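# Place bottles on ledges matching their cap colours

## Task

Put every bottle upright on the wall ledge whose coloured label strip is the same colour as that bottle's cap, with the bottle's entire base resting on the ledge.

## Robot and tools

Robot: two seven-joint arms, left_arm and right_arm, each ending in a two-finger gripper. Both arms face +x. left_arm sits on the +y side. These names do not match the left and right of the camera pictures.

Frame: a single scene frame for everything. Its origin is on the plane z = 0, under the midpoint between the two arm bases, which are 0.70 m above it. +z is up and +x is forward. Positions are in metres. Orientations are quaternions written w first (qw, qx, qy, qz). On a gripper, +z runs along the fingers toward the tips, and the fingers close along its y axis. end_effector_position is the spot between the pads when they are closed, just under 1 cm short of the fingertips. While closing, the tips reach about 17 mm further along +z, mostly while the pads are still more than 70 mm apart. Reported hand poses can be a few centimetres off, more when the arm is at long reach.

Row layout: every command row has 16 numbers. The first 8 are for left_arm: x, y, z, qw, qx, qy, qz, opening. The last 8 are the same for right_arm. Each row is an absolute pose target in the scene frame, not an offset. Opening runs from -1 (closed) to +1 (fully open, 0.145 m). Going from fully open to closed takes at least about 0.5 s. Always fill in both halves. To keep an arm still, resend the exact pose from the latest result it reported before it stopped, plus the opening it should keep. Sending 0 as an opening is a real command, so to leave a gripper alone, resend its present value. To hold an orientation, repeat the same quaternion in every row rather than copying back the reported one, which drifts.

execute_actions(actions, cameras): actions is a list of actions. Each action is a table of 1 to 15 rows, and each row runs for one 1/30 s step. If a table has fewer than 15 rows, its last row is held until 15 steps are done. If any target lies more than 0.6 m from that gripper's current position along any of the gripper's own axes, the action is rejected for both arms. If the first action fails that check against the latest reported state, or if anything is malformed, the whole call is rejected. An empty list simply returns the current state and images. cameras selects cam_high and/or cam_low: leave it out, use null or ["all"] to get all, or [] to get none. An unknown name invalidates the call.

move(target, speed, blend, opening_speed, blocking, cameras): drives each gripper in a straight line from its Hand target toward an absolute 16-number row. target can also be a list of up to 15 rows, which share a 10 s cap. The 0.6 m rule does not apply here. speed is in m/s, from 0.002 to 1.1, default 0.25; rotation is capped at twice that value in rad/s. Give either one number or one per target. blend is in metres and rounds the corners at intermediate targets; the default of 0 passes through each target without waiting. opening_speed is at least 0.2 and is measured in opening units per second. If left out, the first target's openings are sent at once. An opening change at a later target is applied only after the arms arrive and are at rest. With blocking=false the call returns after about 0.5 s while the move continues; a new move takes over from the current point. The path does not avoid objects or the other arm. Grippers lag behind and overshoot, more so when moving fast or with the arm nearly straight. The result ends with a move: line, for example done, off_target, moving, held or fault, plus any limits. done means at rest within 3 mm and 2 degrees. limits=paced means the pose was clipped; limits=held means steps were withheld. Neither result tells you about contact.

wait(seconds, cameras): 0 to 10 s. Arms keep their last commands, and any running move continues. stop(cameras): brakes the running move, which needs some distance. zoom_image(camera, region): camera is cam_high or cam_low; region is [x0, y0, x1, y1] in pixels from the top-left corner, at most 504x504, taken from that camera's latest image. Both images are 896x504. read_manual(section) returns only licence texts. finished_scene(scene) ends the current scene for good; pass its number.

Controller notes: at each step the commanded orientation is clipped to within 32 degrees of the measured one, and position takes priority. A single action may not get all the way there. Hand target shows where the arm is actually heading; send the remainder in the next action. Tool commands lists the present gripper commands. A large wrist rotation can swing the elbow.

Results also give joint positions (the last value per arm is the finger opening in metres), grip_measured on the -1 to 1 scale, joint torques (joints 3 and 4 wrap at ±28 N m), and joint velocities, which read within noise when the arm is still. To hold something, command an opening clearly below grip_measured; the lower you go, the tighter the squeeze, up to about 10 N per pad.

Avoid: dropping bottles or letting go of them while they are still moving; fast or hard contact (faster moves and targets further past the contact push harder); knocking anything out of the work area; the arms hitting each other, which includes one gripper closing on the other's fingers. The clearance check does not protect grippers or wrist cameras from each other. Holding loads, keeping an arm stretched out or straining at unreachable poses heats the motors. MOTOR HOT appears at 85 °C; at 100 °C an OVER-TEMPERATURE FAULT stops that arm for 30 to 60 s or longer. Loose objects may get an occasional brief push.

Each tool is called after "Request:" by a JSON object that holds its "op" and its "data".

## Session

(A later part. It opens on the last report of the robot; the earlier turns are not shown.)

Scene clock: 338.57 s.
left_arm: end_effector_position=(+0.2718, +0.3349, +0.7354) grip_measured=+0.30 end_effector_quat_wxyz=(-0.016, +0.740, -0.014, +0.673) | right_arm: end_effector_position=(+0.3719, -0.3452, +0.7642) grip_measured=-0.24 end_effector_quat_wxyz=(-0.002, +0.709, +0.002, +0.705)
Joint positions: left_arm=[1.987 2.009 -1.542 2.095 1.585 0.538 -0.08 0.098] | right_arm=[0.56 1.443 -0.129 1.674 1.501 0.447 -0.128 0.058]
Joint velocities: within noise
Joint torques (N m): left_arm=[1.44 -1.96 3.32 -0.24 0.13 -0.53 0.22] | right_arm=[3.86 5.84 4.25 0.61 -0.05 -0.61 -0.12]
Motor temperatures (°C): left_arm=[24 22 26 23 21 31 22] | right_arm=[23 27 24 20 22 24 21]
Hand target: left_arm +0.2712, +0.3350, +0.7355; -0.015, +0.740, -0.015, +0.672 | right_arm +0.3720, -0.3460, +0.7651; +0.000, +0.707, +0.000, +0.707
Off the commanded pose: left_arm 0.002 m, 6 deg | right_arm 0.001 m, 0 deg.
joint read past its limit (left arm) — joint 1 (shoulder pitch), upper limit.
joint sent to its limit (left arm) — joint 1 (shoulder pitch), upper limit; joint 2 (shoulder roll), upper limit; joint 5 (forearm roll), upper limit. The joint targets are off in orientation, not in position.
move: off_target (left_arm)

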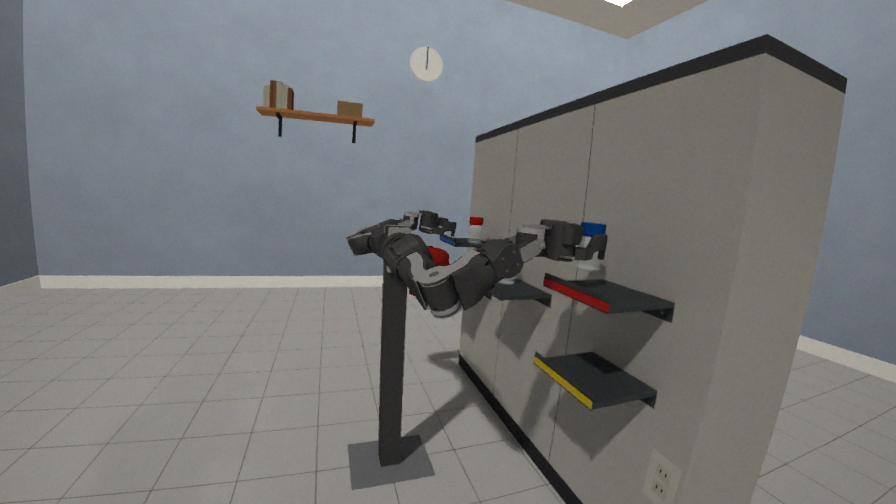

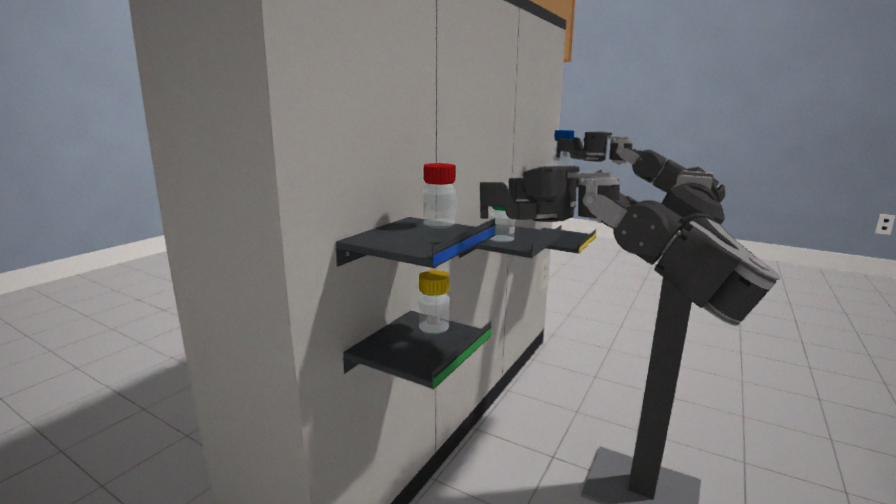

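Request:
{"op": "move", "data": {"target": [[0.26,0.26,0.70,0,0.7071,0,0.7071,0.3,0.372,-0.346,0.765,0,0.7071,0,0.7071,-0.5],[0.25,0.15,0.40,0,0.924,0,0.383,0.3,0.28,-0.33,0.765,0,0.7071,0,0.7071,-0.5]], "speed": 0.15}}

Scene clock: 354.67 s.
left_arm: end_effector_position=(+0.2511, +0.1497, +0.4018) grip_measured=+0.30 end_effector_quat_wxyz=(+0.000, +0.922, +0.002, +0.386) | right_arm: end_effector_position=(+0.2810, -0.3288, +0.7634) grip_measured=-0.24 end_effector_quat_wxyz=(-0.002, +0.709, +0.002, +0.705)
Joint positions: left_arm=[0.638 0.993 -1.563 2.052 1.441 -0.072 -1.064 0.098] | right_arm=[-0.383 1.145 1.113 2.071 1.498 0.785 -0.151 0.058]
Joint velocities: within noise
Joint torques (N m): left_arm=[4.29 2.52 1.32 2.97 -0.19 -0.2 0.24] | right_arm=[1.83 6.18 4.34 0.7 0.09 -0.41 -0.16]
Motor temperatures (°C): left_arm=[23 22 26 23 21 31 21] | right_arm=[23 27 25 20 22 24 21]
Hand target: left_arm +0.2500, +0.1501, +0.4000; +0.000, +0.924, +0.000, +0.383 | right_arm +0.2800, -0.3301, +0.7649; +0.000, +0.707, +0.000, +0.707
Off the commanded pose: left_arm 0.002 m, 0 deg | right_arm 0.002 m, 0 deg.
joint sent to its limit (right arm) — joint 6 (wrist pitch), upper limit. The joint targets still meet the commanded pose.
move: done

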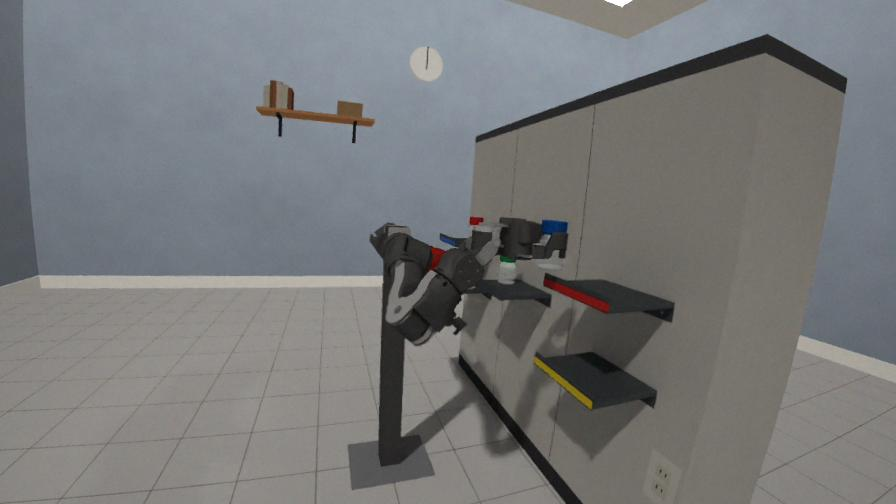

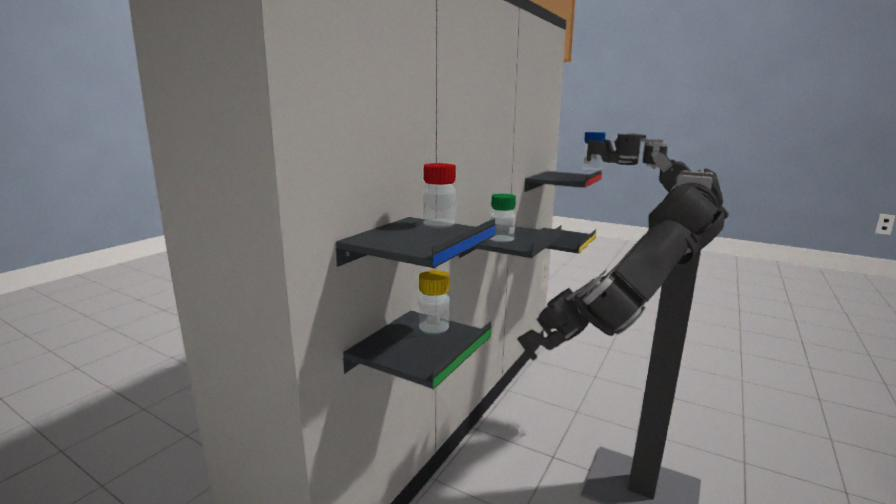

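Request:
{"op": "move", "data": {"target": [[0.26,0.05,0.635,0,0.7071,0,0.7071,0.3,0.28,-0.33,0.765,0,0.7071,0,0.7071,-0.5],[0.32,0.042,0.632,0,0.7071,0,0.7071,0.3,0.28,-0.33,0.765,0,0.7071,0,0.7071,-0.5]], "speed": 0.12}}

Request:
{"op": "zoom_image", "data": {"camera": "cam_low", "region": [400, 120, 640, 270]}}

Request:
{"op": "zoom_image", "data": {"camera": "cam_high", "region": [420, 190, 660, 340]}}

Scene clock: 367.33 s.
left_arm: end_effector_position=(+0.3199, +0.0433, +0.6323) grip_measured=+0.30 end_effector_quat_wxyz=(-0.003, +0.707, +0.001, +0.708) | right_arm: end_effector_position=(+0.2810, -0.3287, +0.7634) grip_measured=-0.24 end_effector_quat_wxyz=(-0.003, +0.709, +0.002, +0.705)
Joint positions: left_arm=[0.64 0.357 -1.059 2.175 0.837 0.488 -1.4 0.098] | right_arm=[-0.383 1.145 1.113 2.071 1.498 0.785 -0.151 0.058]
Joint velocities: within noise
Joint torques (N m): left_arm=[6.21 -0.78 1.58 3.15 -0.3 -0.25 0.23] | right_arm=[1.86 6.26 4.27 0.77 0.11 -0.4 -0.16]
Motor temperatures (°C): left_arm=[23 22 25 23 21 30 21] | right_arm=[22 27 25 20 22 24 21]
Hand target: left_arm +0.3200, +0.0420, +0.6321; +0.000, +0.707, +0.000, +0.707 | right_arm +0.2800, -0.3300, +0.7649; +0.000, +0.707, +0.000, +0.707
Off the commanded pose: left_arm 0.001 m, 0 deg | right_arm 0.002 m, 0 deg.
joint sent to its limit (right arm) — joint 6 (wrist pitch), upper limit. The joint targets still meet the commanded pose.
move: done

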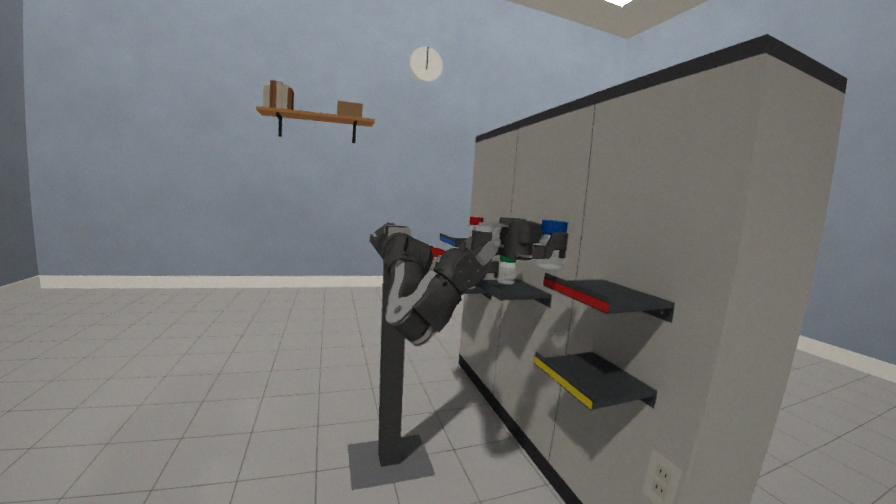

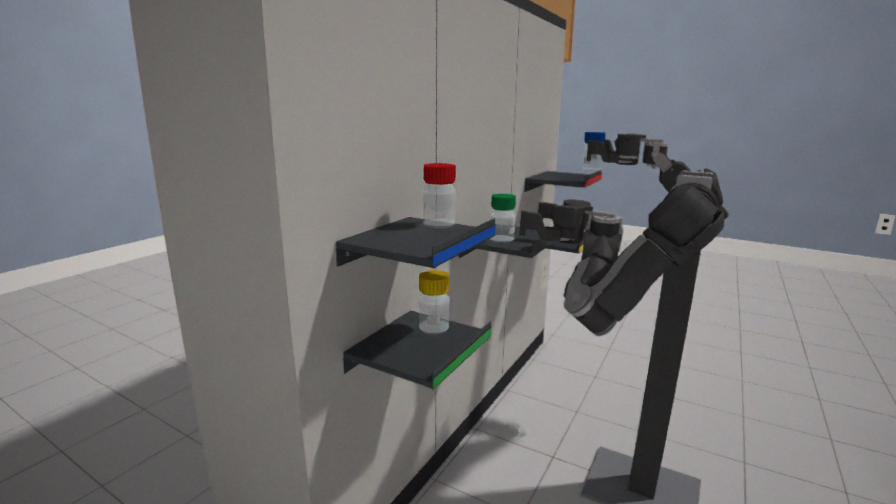

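Scaled by 2.100 from the camera's 896x504 image, which has a finer 1280x720 frame.

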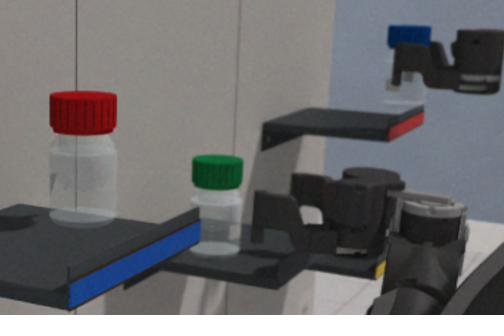

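Scaled by 2.100 from the camera's 896x504 image, which has a finer 1280x720 frame.

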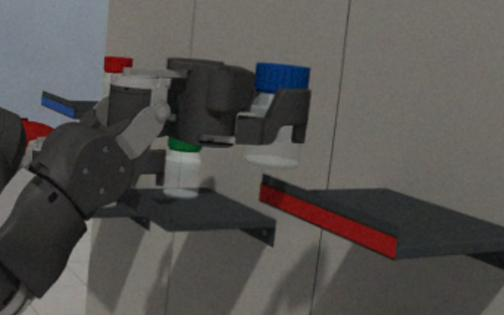

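Request:
{"op": "move", "data": {"target": [0.385,0.042,0.630,0,0.7071,0,0.7071,0.3,0.28,-0.33,0.765,0,0.7071,0,0.7071,-0.5], "speed": 0.08}}

Request:
{"op": "zoom_image", "data": {"camera": "cam_low", "region": [400, 120, 640, 270]}}

Request:
{"op": "zoom_image", "data": {"camera": "cam_high", "region": [420, 190, 660, 340]}}

Scene clock: 388.50 s.
left_arm: end_effector_position=(+0.3847, +0.0431, +0.6297) grip_measured=+0.30 end_effector_quat_wxyz=(-0.003, +0.707, +0.001, +0.707) | right_arm: end_effector_position=(+0.2810, -0.3287, +0.7634) grip_measured=-0.24 end_effector_quat_wxyz=(-0.003, +0.709, +0.002, +0.705)
Joint positions: left_arm=[0.784 0.347 -1.01 1.883 0.895 0.38 -1.192 0.098] | right_arm=[-0.383 1.145 1.113 2.071 1.498 0.785 -0.151 0.058]
Joint velocities: within noise
Joint torques (N m): left_arm=[8.19 -0.73 2.35 2.96 -0.28 -0.36 0.23] | right_arm=[1.78 6.13 4.36 0.73 0.09 -0.4 -0.19]
Motor temperatures (°C): left_arm=[25 22 25 23 22 29 21] | right_arm=[22 27 25 20 22 24 21]
Hand target: left_arm +0.3850, +0.0421, +0.6300; +0.000, +0.707, +0.000, +0.707 | right_arm +0.2800, -0.3300, +0.7649; +0.000, +0.707, +0.000, +0.707
Off the commanded pose: left_arm 0.001 m, 0 deg | right_arm 0.002 m, 0 deg.
joint sent to its limit (right arm) — joint 6 (wrist pitch), upper limit. The joint targets still meet the commanded pose.
move: done

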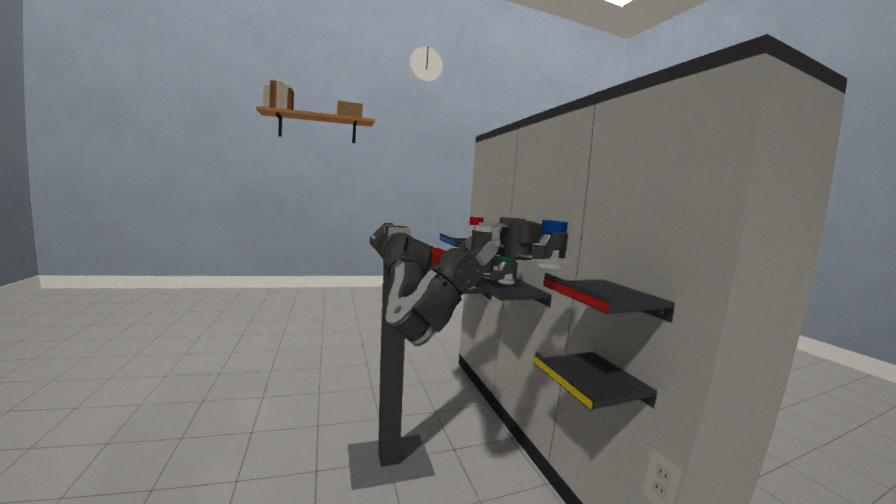

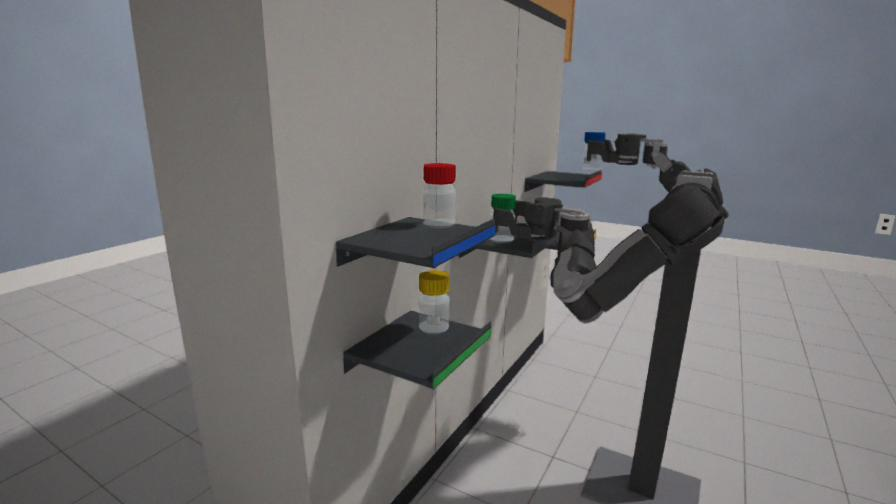

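Scaled by 2.100 from the camera's 896x504 image, which has a finer 1280x720 frame.

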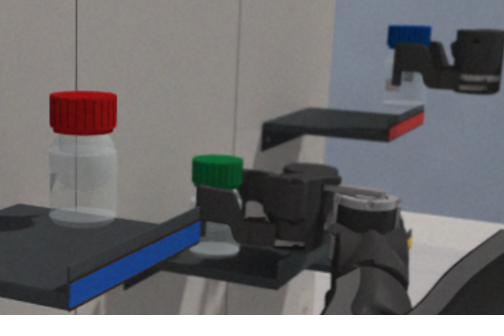

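Scaled by 2.100 from the camera's 896x504 image, which has a finer 1280x720 frame.

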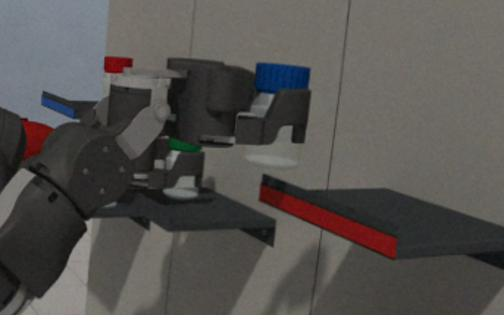

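Request:
{"op": "move", "data": {"target": [[0.397,0.042,0.630,0,0.7071,0,0.7071,0.3,0.28,-0.33,0.765,0,0.7071,0,0.7071,-0.5],[0.397,0.042,0.630,0,0.7071,0,0.7071,-0.5,0.28,-0.33,0.765,0,0.7071,0,0.7071,-0.5]], "speed": 0.06, "opening_speed": 0.6}}

Request:
{"op": "zoom_image", "data": {"camera": "cam_low", "region": [400, 120, 640, 270]}}

Request:
{"op": "zoom_image", "data": {"camera": "cam_high", "region": [420, 190, 660, 340]}}

Scene clock: 405.47 s.
left_arm: end_effector_position=(+0.3963, +0.0426, +0.6299) grip_measured=-0.28 end_effector_quat_wxyz=(-0.002, +0.707, +0.001, +0.707) | right_arm: end_effector_position=(+0.2810, -0.3287, +0.7634) grip_measured=-0.24 end_effector_quat_wxyz=(-0.003, +0.709, +0.002, +0.705)
Joint positions: left_arm=[0.814 0.34 -1.009 1.825 0.904 0.359 -1.156 0.055] | right_arm=[-0.383 1.145 1.113 2.071 1.498 0.785 -0.151 0.058]
Joint velocities: within noise
Joint torques (N m): left_arm=[8.64 -0.7 2.48 2.63 -0.27 -0.37 0.23] | right_arm=[1.67 6.21 4.27 0.58 0.07 -0.39 -0.17]
Motor temperatures (°C): left_arm=[26 22 25 23 22 29 21] | right_arm=[22 27 25 20 22 23 21]
Hand target: left_arm +0.3970, +0.0420, +0.6301; +0.000, +0.707, +0.000, +0.707 | right_arm +0.2800, -0.3300, +0.7649; +0.000, +0.707, +0.000, +0.707
Off the commanded pose: left_arm 0.001 m, 0 deg | right_arm 0.002 m, 0 deg.
joint sent to its limit (right arm) — joint 6 (wrist pitch), upper limit. The joint targets still meet the commanded pose.
move: done

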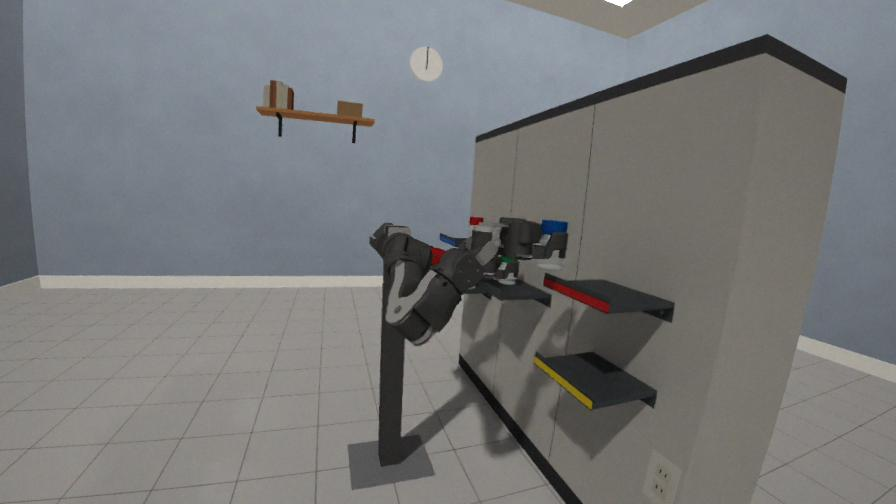

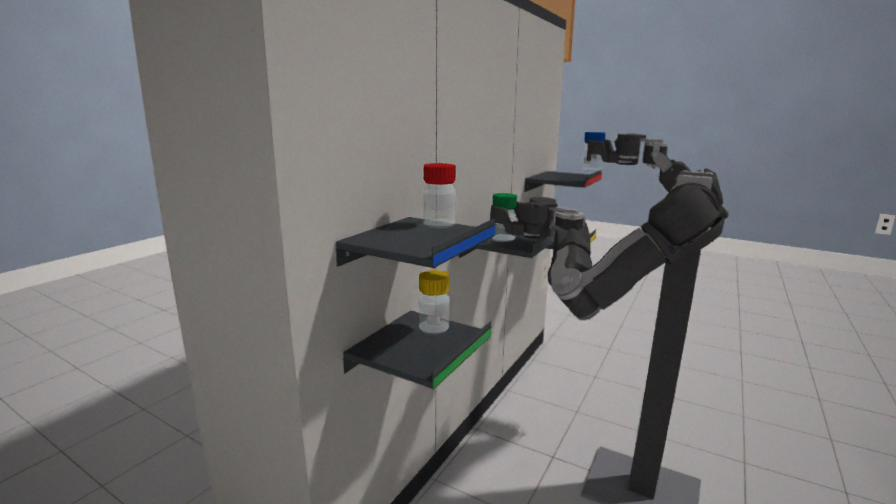

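Scaled by 2.100 from the camera's 896x504 image, which has a finer 1280x720 frame.

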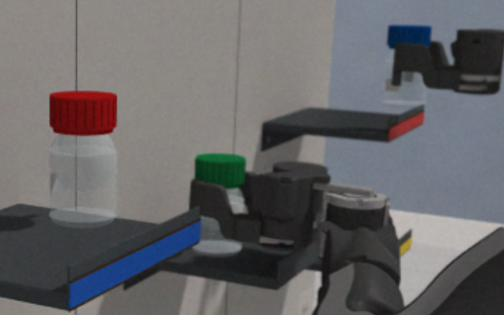

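Scaled by 2.100 from the camera's 896x504 image, which has a finer 1280x720 frame.

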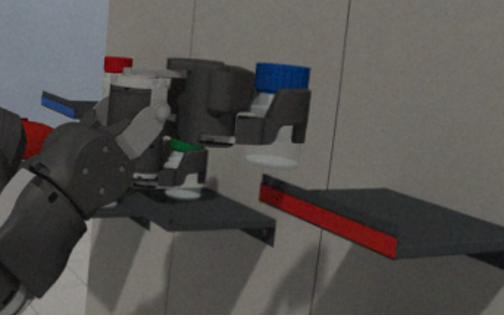

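Request:
{"op": "move", "data": {"target": [[0.397,0.042,0.665,0,0.7071,0,0.7071,-0.5,0.28,-0.33,0.765,0,0.7071,0,0.7071,-0.5],[0.255,0.08,0.665,0,0.7071,0,0.7071,-0.5,0.28,-0.33,0.765,0,0.7071,0,0.7071,-0.5],[0.255,0.40,0.575,0,0.7071,0,0.7071,-0.5,0.28,-0.33,0.765,0,0.7071,0,0.7071,-0.5]], "speed": 0.15, "blend": [0.005,0.04,0]}}

Request:
{"op": "zoom_image", "data": {"camera": "cam_low", "region": [320, 120, 640, 400]}}

Scene clock: 435.67 s.
left_arm: end_effector_position=(+0.2554, +0.4006, +0.5752) grip_measured=-0.28 end_effector_quat_wxyz=(-0.050, +0.736, -0.014, +0.675) | right_arm: end_effector_position=(+0.2810, -0.3287, +0.7634) grip_measured=-0.24 end_effector_quat_wxyz=(-0.003, +0.709, +0.002, +0.705)
Joint positions: left_arm=[0.7 1.902 -1.564 1.763 1.585 -0.78 0.053 0.055] | right_arm=[-0.383 1.145 1.113 2.071 1.498 0.785 -0.151 0.058]
Joint velocities: within noise
Joint torques (N m): left_arm=[1.94 5.53 1.65 -0.27 0.2 -0.9 0.17] | right_arm=[1.73 6.18 4.27 0.72 0.08 -0.38 -0.15]
Motor temperatures (°C): left_arm=[27 22 25 23 22 29 21] | right_arm=[22 27 25 20 21 23 21]
Hand target: left_arm +0.2552, +0.3997, +0.5751; -0.048, +0.734, -0.015, +0.677 | right_arm +0.2800, -0.3300, +0.7649; +0.000, +0.707, +0.000, +0.707
Off the commanded pose: left_arm 0.001 m, 8 deg | right_arm 0.002 m, 0 deg.
joint sent to its limit (left arm) — joint 3 (upper arm roll), lower limit; joint 5 (forearm roll), upper limit; joint 6 (wrist pitch), lower limit. The joint targets are off in orientation, not in position.
joint sent to its limit (right arm) — joint 6 (wrist pitch), upper limit. The joint targets still meet the commanded pose.
move: off_target (left_arm)

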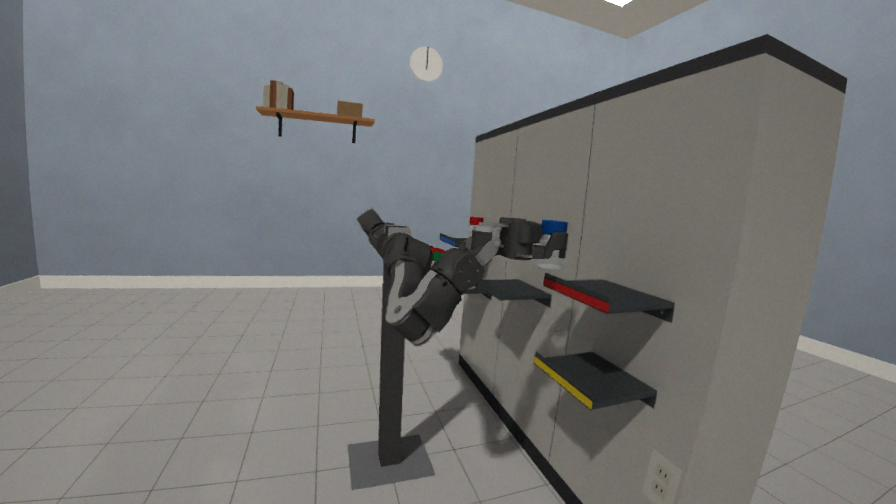

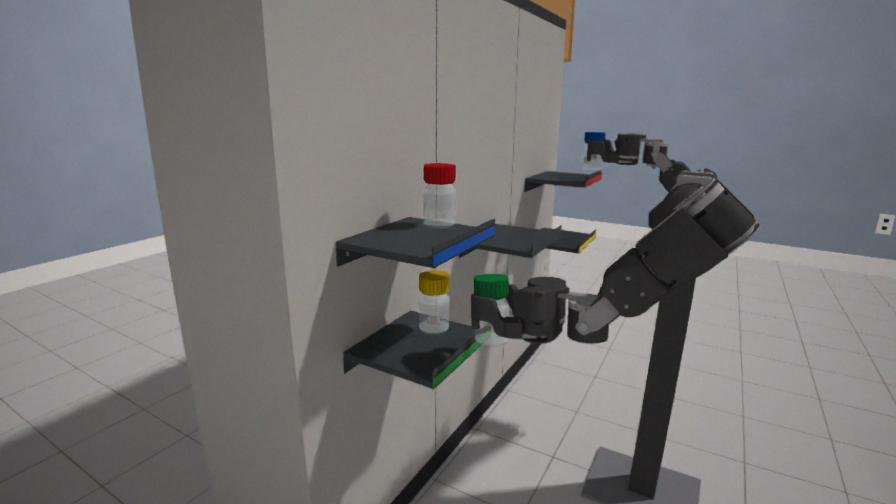

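Scaled by 1.575 from the camera's 896x504 image, which has a finer 1280x720 frame.

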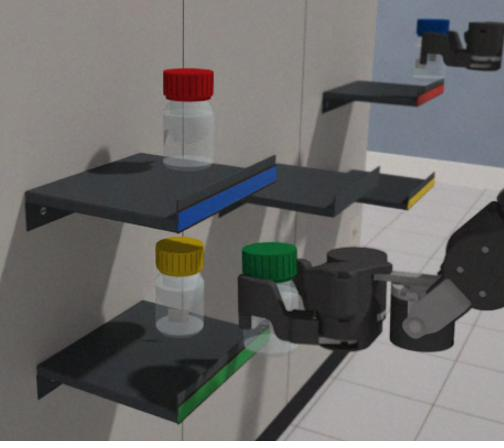

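Request:
{"op": "move", "data": {"target": [[0.255,0.44,0.59,0,0.7071,0,0.7071,-0.5,0.28,-0.33,0.765,0,0.7071,0,0.7071,-0.5],[0.33,0.452,0.585,0,0.7071,0,0.7071,-0.5,0.28,-0.33,0.765,0,0.7071,0,0.7071,-0.5],[0.388,0.452,0.56,0,0.7071,0,0.7071,-0.5,0.28,-0.33,0.765,0,0.7071,0,0.7071,-0.5]], "speed": 0.12}}

Request:
{"op": "zoom_image", "data": {"camera": "cam_low", "region": [320, 160, 640, 400]}}

Scene clock: 446.97 s.
left_arm: end_effector_position=(+0.3882, +0.4522, +0.5584) grip_measured=-0.28 end_effector_quat_wxyz=(-0.001, +0.709, +0.002, +0.705) | right_arm: end_effector_position=(+0.2810, -0.3287, +0.7634) grip_measured=-0.24 end_effector_quat_wxyz=(-0.003, +0.709, +0.002, +0.705)
Joint positions: left_arm=[0.656 1.227 -0.945 0.843 1.532 -0.365 0.466 0.055] | right_arm=[-0.383 1.145 1.113 2.071 1.498 0.785 -0.151 0.058]
Joint velocities: within noise
Joint torques (N m): left_arm=[6.26 7.37 2.78 0.95 0.4 -0.72 0.21] | right_arm=[1.78 6.21 4.27 0.79 0.09 -0.4 -0.15]
Motor temperatures (°C): left_arm=[25 23 25 23 22 29 21] | right_arm=[22 27 25 20 21 23 21]
Hand target: left_arm +0.3880, +0.4521, +0.5601; +0.000, +0.707, +0.000, +0.707 | right_arm +0.2800, -0.3300, +0.7649; +0.000, +0.707, +0.000, +0.707
Off the commanded pose: left_arm 0.002 m, 0 deg | right_arm 0.002 m, 0 deg.
joint sent to its limit (right arm) — joint 6 (wrist pitch), upper limit. The joint targets still meet the commanded pose.
move: done

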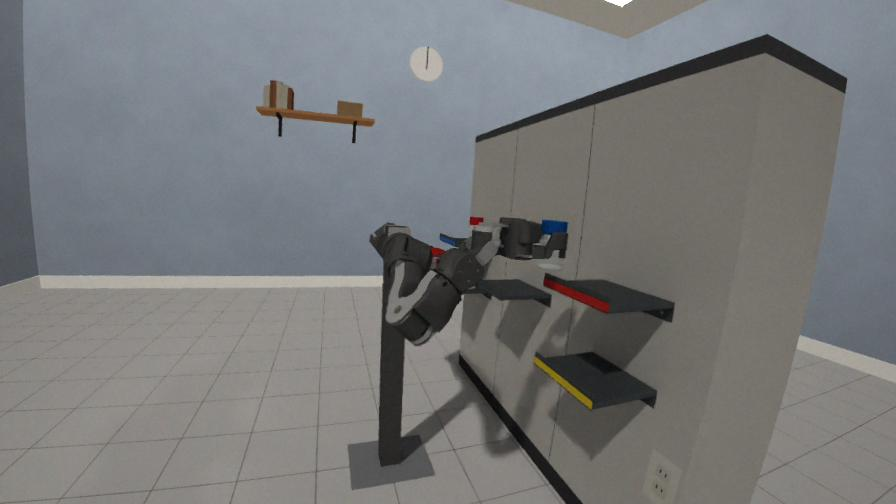

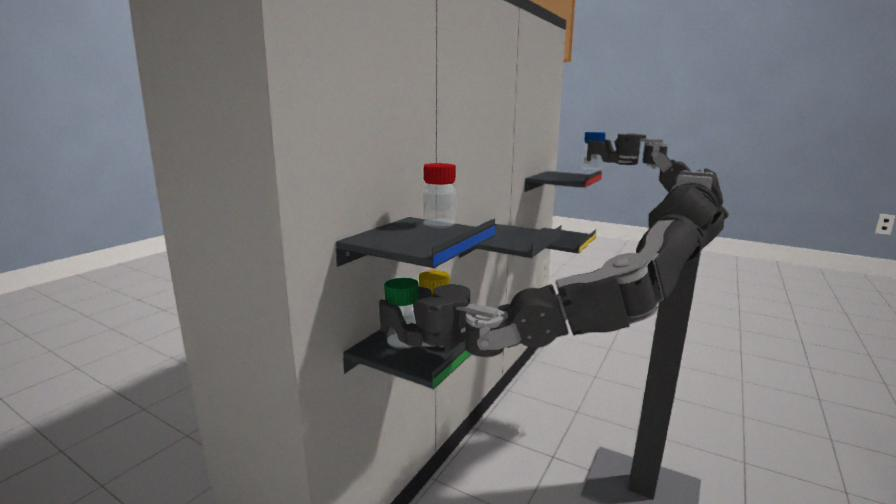

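Scaled by 1.575 from the camera's 896x504 image, which has a finer 1280x720 frame.

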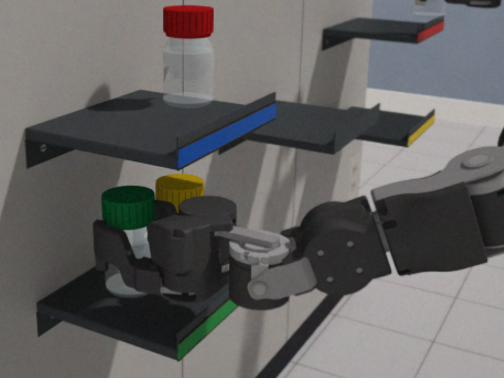

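Request:
{"op": "move", "data": {"target": [[0.388,0.450,0.537,0,0.7071,0,0.7071,-0.5,0.28,-0.33,0.765,0,0.7071,0,0.7071,-0.5],[0.388,0.450,0.530,0,0.7071,0,0.7071,-0.5,0.28,-0.33,0.765,0,0.7071,0,0.7071,-0.5]], "speed": [0.06,0.02]}}

Request:
{"op": "zoom_image", "data": {"camera": "cam_low", "region": [340, 240, 500, 400]}}

Scene clock: 457.43 s.
left_arm: end_effector_position=(+0.3879, +0.4536, +0.5413) grip_measured=-0.28 end_effector_quat_wxyz=(-0.006, +0.693, +0.001, +0.721) | right_arm: end_effector_position=(+0.2810, -0.3287, +0.7634) grip_measured=-0.24 end_effector_quat_wxyz=(-0.003, +0.709, +0.002, +0.705)
Joint positions: left_arm=[0.644 1.148 -0.964 0.732 1.555 -0.466 0.519 0.055] | right_arm=[-0.383 1.145 1.113 2.071 1.498 0.785 -0.151 0.058]
Joint velocities: within noise
Joint torques (N m): left_arm=[4.97 5.13 0.44 0.06 0.04 0.18 0.05] | right_arm=[1.65 6.24 4.26 0.72 0.09 -0.41 -0.15]
Motor temperatures (°C): left_arm=[25 24 25 22 22 29 21] | right_arm=[22 27 25 20 21 23 21]
Hand target: left_arm +0.3876, +0.4500, +0.5301; +0.000, +0.707, +0.000, +0.707 | right_arm +0.2800, -0.3300, +0.7649; +0.000, +0.707, +0.000, +0.707
Off the commanded pose: left_arm 0.012 m, 2 deg | right_arm 0.002 m, 0 deg.
joint sent to its limit (right arm) — joint 6 (wrist pitch), upper limit. The joint targets still meet the commanded pose.
move: off_target (left_arm)

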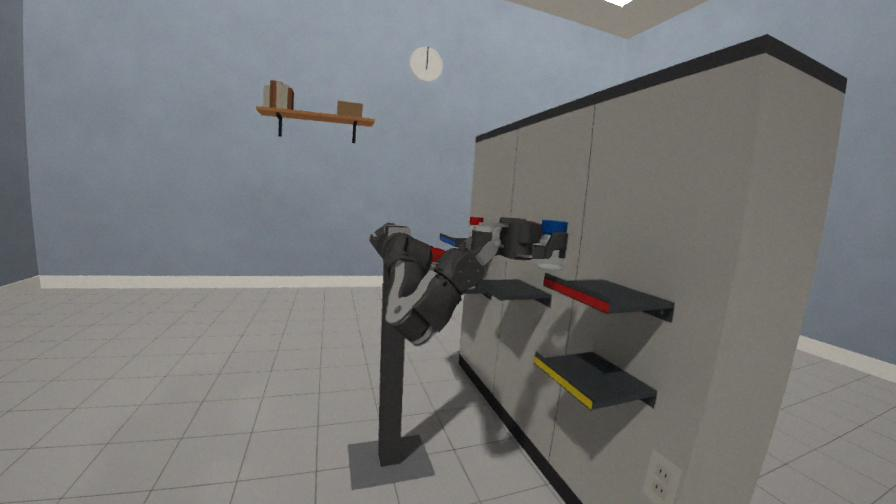

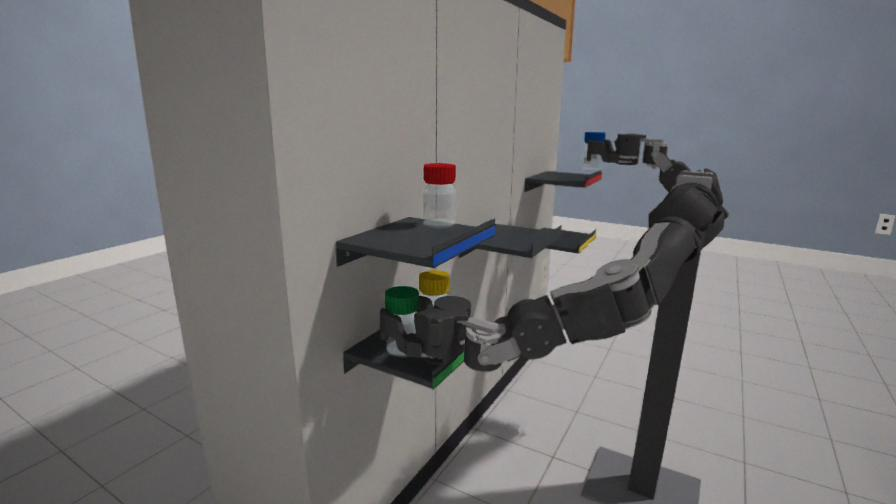

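Scaled by 3.150 from the camera's 896x504 image, which has a finer 1280x720 frame.

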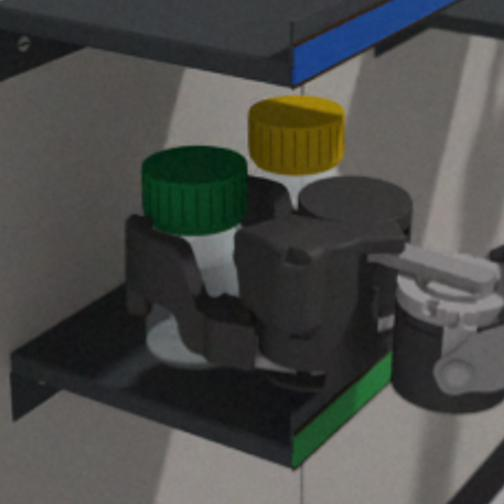

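Request:
{"op": "move", "data": {"target": [[0.388,0.452,0.541,0,0.7071,0,0.7071,-0.5,0.28,-0.33,0.765,0,0.7071,0,0.7071,-0.5],[0.388,0.452,0.541,0,0.7071,0,0.7071,0.0,0.28,-0.33,0.765,0,0.7071,0,0.7071,-0.5]], "speed": 0.05, "opening_speed": 0.5}}

Request:
{"op": "zoom_image", "data": {"camera": "cam_low", "region": [340, 240, 500, 400]}}

Scene clock: 466.30 s.
left_arm: end_effector_position=(+0.3883, +0.4516, +0.5417) grip_measured=+0.00 end_effector_quat_wxyz=(+0.001, +0.705, +0.000, +0.709) | right_arm: end_effector_position=(+0.2810, -0.3287, +0.7634) grip_measured=-0.24 end_effector_quat_wxyz=(-0.003, +0.709, +0.002, +0.705)
Joint positions: left_arm=[0.659 1.171 -0.983 0.762 1.554 -0.423 0.509 0.076] | right_arm=[-0.383 1.145 1.113 2.071 1.498 0.785 -0.151 0.058]
Joint velocities: within noise
Joint torques (N m): left_arm=[6.37 7.27 1.96 0.83 0.31 -0.44 0.02] | right_arm=[1.83 6.24 4.22 0.73 0.06 -0.41 -0.17]
Motor temperatures (°C): left_arm=[25 24 25 22 21 28 21] | right_arm=[22 27 25 20 21 23 21]
Hand target: left_arm +0.3880, +0.4520, +0.5410; +0.000, +0.707, +0.000, +0.707 | right_arm +0.2800, -0.3300, +0.7649; +0.000, +0.707, +0.000, +0.707
Off the commanded pose: left_arm 0.001 m, 0 deg | right_arm 0.002 m, 0 deg.
joint sent to its limit (right arm) — joint 6 (wrist pitch), upper limit. The joint targets still meet the commanded pose.
move: done

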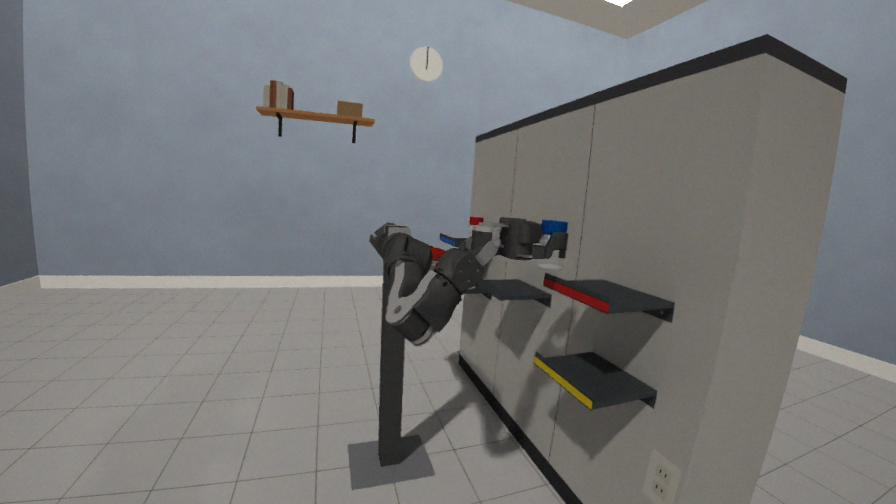

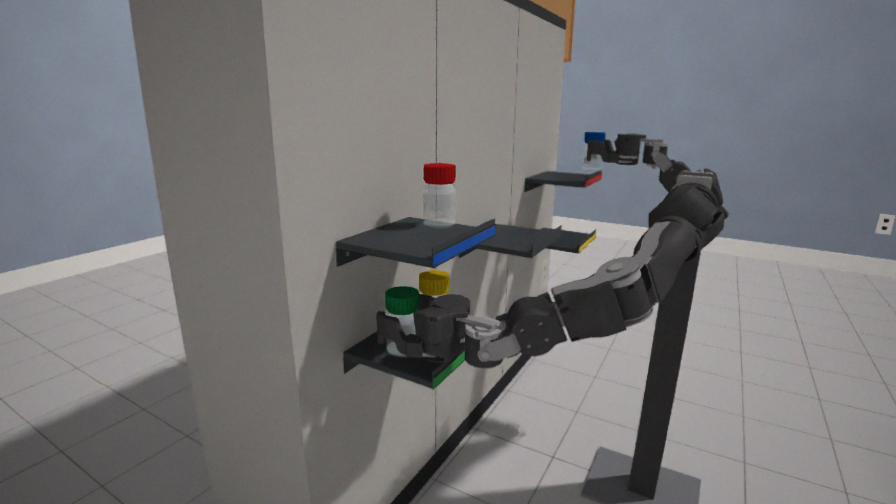

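Scaled by 3.150 from the camera's 896x504 image, which has a finer 1280x720 frame.

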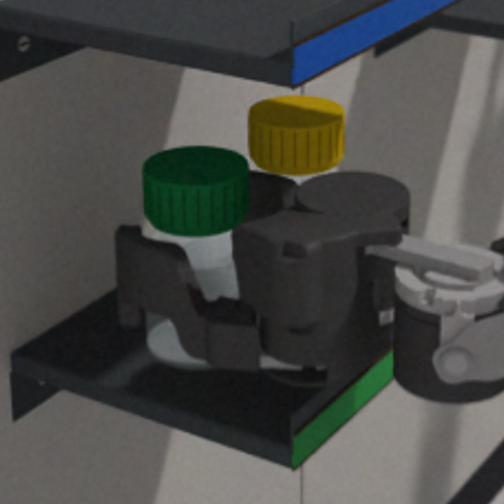

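Request:
{"op": "move", "data": {"target": [[0.26,0.445,0.565,0,0.7071,0,0.7071,0.0,0.255,-0.25,0.765,0,0.7071,0,0.7071,-0.5],[0.27,0.33,0.60,0,0.7071,0,0.7071,0.3,0.255,0.0,0.67,0,0.7071,0,0.7071,-0.5],[0.27,0.33,0.60,0,0.7071,0,0.7071,0.3,0.39,0.0,0.67,0,0.7071,0,0.7071,-0.5],[0.27,0.33,0.60,0,0.7071,0,0.7071,0.3,0.39,0.0,0.64,0,0.7071,0,0.7071,-0.5]], "speed": 0.13, "blend": [0.01,0.01,0,0]}}

Request:
{"op": "zoom_image", "data": {"camera": "cam_low", "region": [320, 120, 640, 400]}}

Request:
{"op": "zoom_image", "data": {"camera": "cam_high", "region": [420, 190, 660, 340]}}

Scene clock: 485.17 s.
left_arm: end_effector_position=(+0.2699, +0.3291, +0.6006) grip_measured=+0.30 end_effector_quat_wxyz=(+0.003, +0.706, -0.001, +0.708) | right_arm: end_effector_position=(+0.3900, -0.0008, +0.6374) grip_measured=-0.24 end_effector_quat_wxyz=(+0.001, +0.712, -0.001, +0.702)
Joint positions: left_arm=[-1.233 1.069 0.853 2.043 1.228 -0.292 -0.074 0.098] | right_arm=[0.784 0.115 -0.969 1.75 0.796 0.475 -1.194 0.058]
Joint velocities: within noise
Joint torques (N m): left_arm=[0.96 2.47 2.86 1.91 0.06 -0.55 -0.06] | right_arm=[6.69 -1.6 1.78 2.77 -0.7 -0.33 0.14]
Motor temperatures (°C): left_arm=[25 24 25 22 21 28 21] | right_arm=[22 27 25 20 21 23 21]
Hand target: left_arm +0.2700, +0.3300, +0.6001; +0.000, +0.707, +0.000, +0.707 | right_arm +0.3900, -0.0001, +0.6400; +0.000, +0.707, +0.000, +0.707
Off the commanded pose: left_arm 0.001 m, 0 deg | right_arm 0.003 m, 1 deg.
move: done; blend cut to 0 m at target 2; limits=paced

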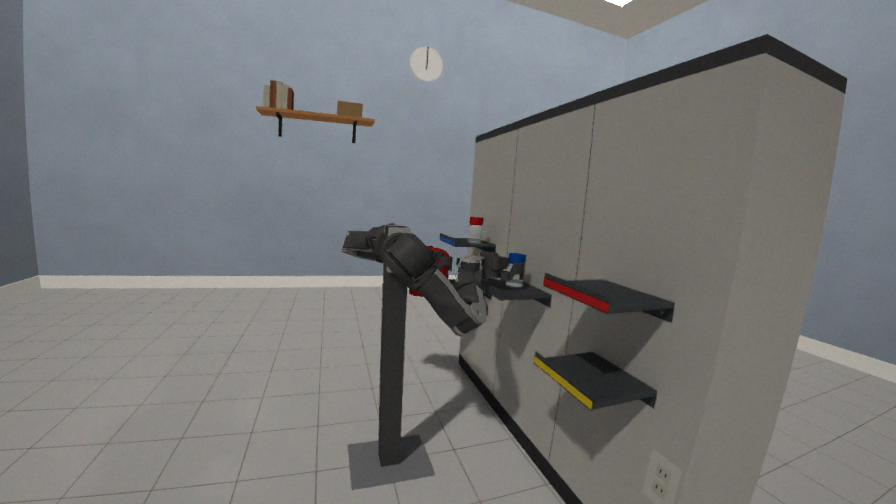

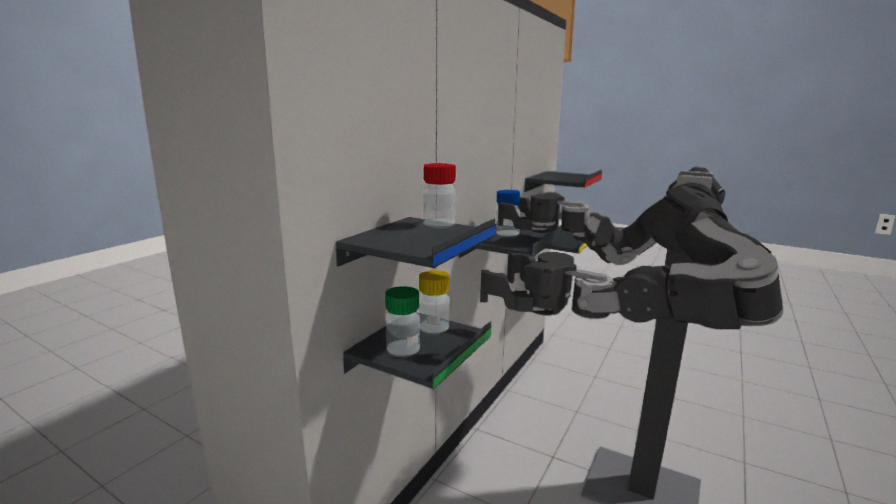

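Scaled by 1.575 from the camera's 896x504 image, which has a finer 1280x720 frame.

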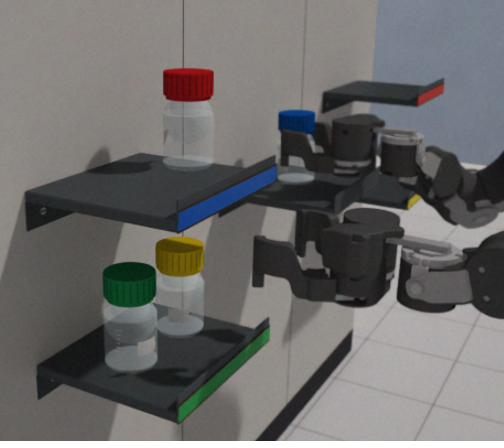

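Scaled by 2.100 from the camera's 896x504 image, which has a finer 1280x720 frame.

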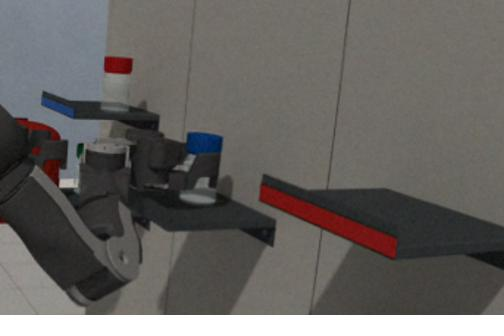

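Request:
{"op": "move", "data": {"target": [0.27,0.33,0.60,0,0.7071,0,0.7071,0.3,0.39,0.0,0.628,0,0.7071,0,0.7071,-0.5], "speed": 0.03, "cameras": []}}

Scene clock: 490.63 s.
left_arm: end_effector_position=(+0.2699, +0.3291, +0.6006) grip_measured=+0.30 end_effector_quat_wxyz=(+0.003, +0.706, -0.001, +0.708) | right_arm: end_effector_position=(+0.3893, -0.0009, +0.6350) grip_measured=-0.24 end_effector_quat_wxyz=(+0.001, +0.698, -0.004, +0.716)
Joint positions: left_arm=[-1.233 1.069 0.853 2.043 1.228 -0.292 -0.074 0.098] | right_arm=[0.768 0.125 -0.989 1.741 0.745 0.423 -1.177 0.058]
Joint velocities: within noise
Joint torques (N m): left_arm=[0.99 2.49 2.86 1.92 0.06 -0.55 -0.06] | right_arm=[4.31 -1.67 2.58 1.69 0.02 -0.01 0.17]
Motor temperatures (°C): left_arm=[24 24 25 22 21 28 21] | right_arm=[23 26 24 20 21 22 21]
Hand target: left_arm +0.2700, +0.3300, +0.6001; +0.000, +0.707, +0.000, +0.707 | right_arm +0.3899, +0.0000, +0.6281; +0.000, +0.707, +0.000, +0.707
Off the commanded pose: left_arm 0.001 m, 0 deg | right_arm 0.007 m, 1 deg.
move: off_target (right_arm)
No camera images: "cameras" was empty.

Request:
{"op": "move", "data": {"target": [[0.27,0.33,0.60,0,0.7071,0,0.7071,0.3,0.39,0.0,0.6365,0,0.7071,0,0.7071,-0.5],[0.27,0.33,0.60,0,0.7071,0,0.7071,0.3,0.39,0.0,0.6365,0,0.7071,0,0.7071,0.2],[0.27,0.30,0.60,0,0.7071,0,0.7071,0.3,0.28,0.0,0.6365,0,0.7071,0,0.7071,0.2],[0.27,0.16,0.62,0,0.7071,0,0.7071,0.3,0.26,-0.22,0.66,0,0.7071,0,0.7071,0.2]], "speed": [0.05,0.1,0.12,0.2], "opening_speed": 0.6}}

Request:
{"op": "zoom_image", "data": {"camera": "cam_low", "region": [400, 120, 640, 270]}}

Scene clock: 508.70 s.
left_arm: end_effector_position=(+0.2707, +0.1591, +0.6211) grip_measured=+0.30 end_effector_quat_wxyz=(+0.031, +0.646, -0.027, +0.762) | right_arm: end_effector_position=(+0.2605, -0.2211, +0.6588) grip_measured=+0.20 end_effector_quat_wxyz=(-0.063, +0.666, +0.062, +0.740)
Joint positions: left_arm=[-1.407 2.01 0.564 2.433 0.693 -0.595 -1.501 0.098] | right_arm=[0.321 1.983 -0.977 2.441 1.265 -0.782 -0.563 0.09]
Joint velocities: within noise
Joint torques (N m): left_arm=[3.89 0.94 0.88 2.25 -0.36 -0.04 -0.06] | right_arm=[1.83 5.47 2.73 0.95 -0.04 -0.39 0.19]
Motor temperatures (°C): left_arm=[24 23 25 22 21 28 21] | right_arm=[23 26 24 20 21 22 21]
Hand target: left_arm +0.2706, +0.1602, +0.6195; +0.027, +0.648, -0.026, +0.761 | right_arm +0.2605, -0.2204, +0.6598; -0.065, +0.665, +0.065, +0.741
Off the commanded pose: left_arm 0.002 m, 11 deg | right_arm 0.002 m, 12 deg.
joint read past its limit (left arm) — joint 4 (elbow), upper limit, where the elbow is as bent as it goes.
joint sent to its limit (left arm) — joint 1 (shoulder pitch), lower limit; joint 2 (shoulder roll), upper limit; joint 4 (elbow), upper limit, where the elbow is as bent as it goes. The joint targets are off in orientation, not in position.
joint sent to its limit (right arm) — joint 4 (elbow), upper limit, where the elbow is as bent as it goes. The joint targets are off in orientation, not in position.
move: off_target (left_arm, right_arm)

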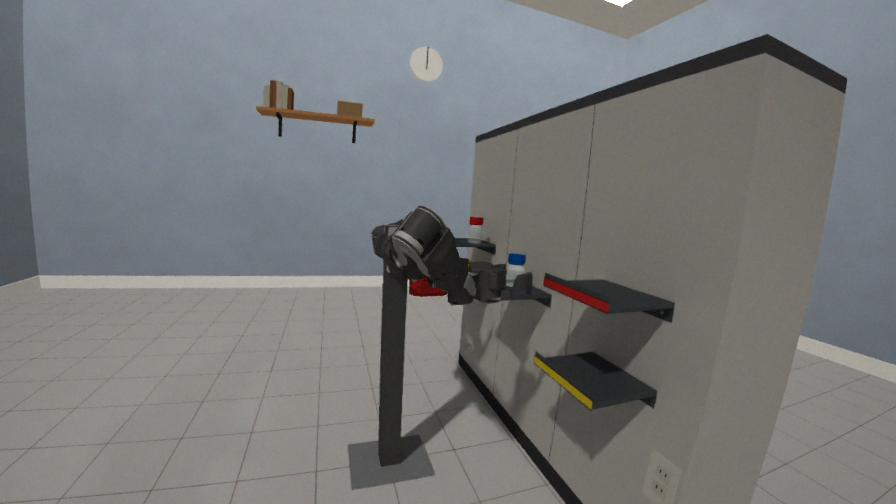

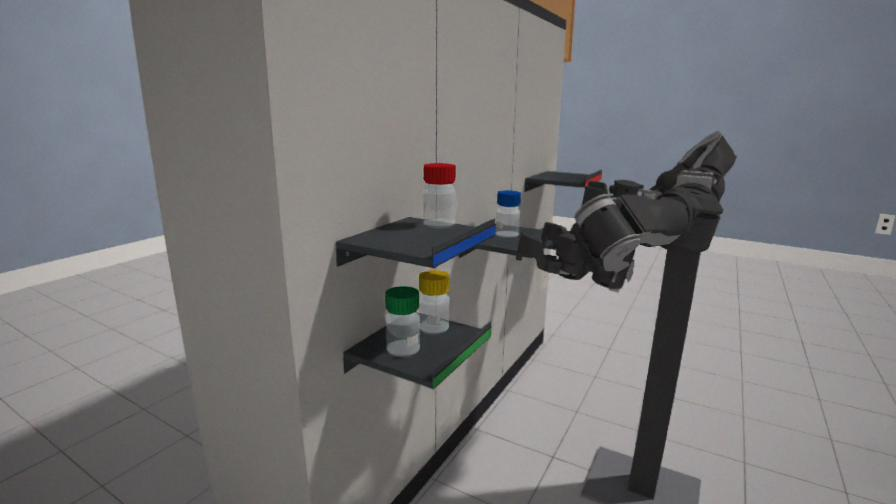

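Scaled by 2.100 from the camera's 896x504 image, which has a finer 1280x720 frame.

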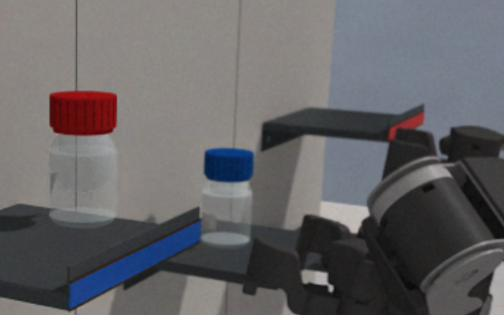

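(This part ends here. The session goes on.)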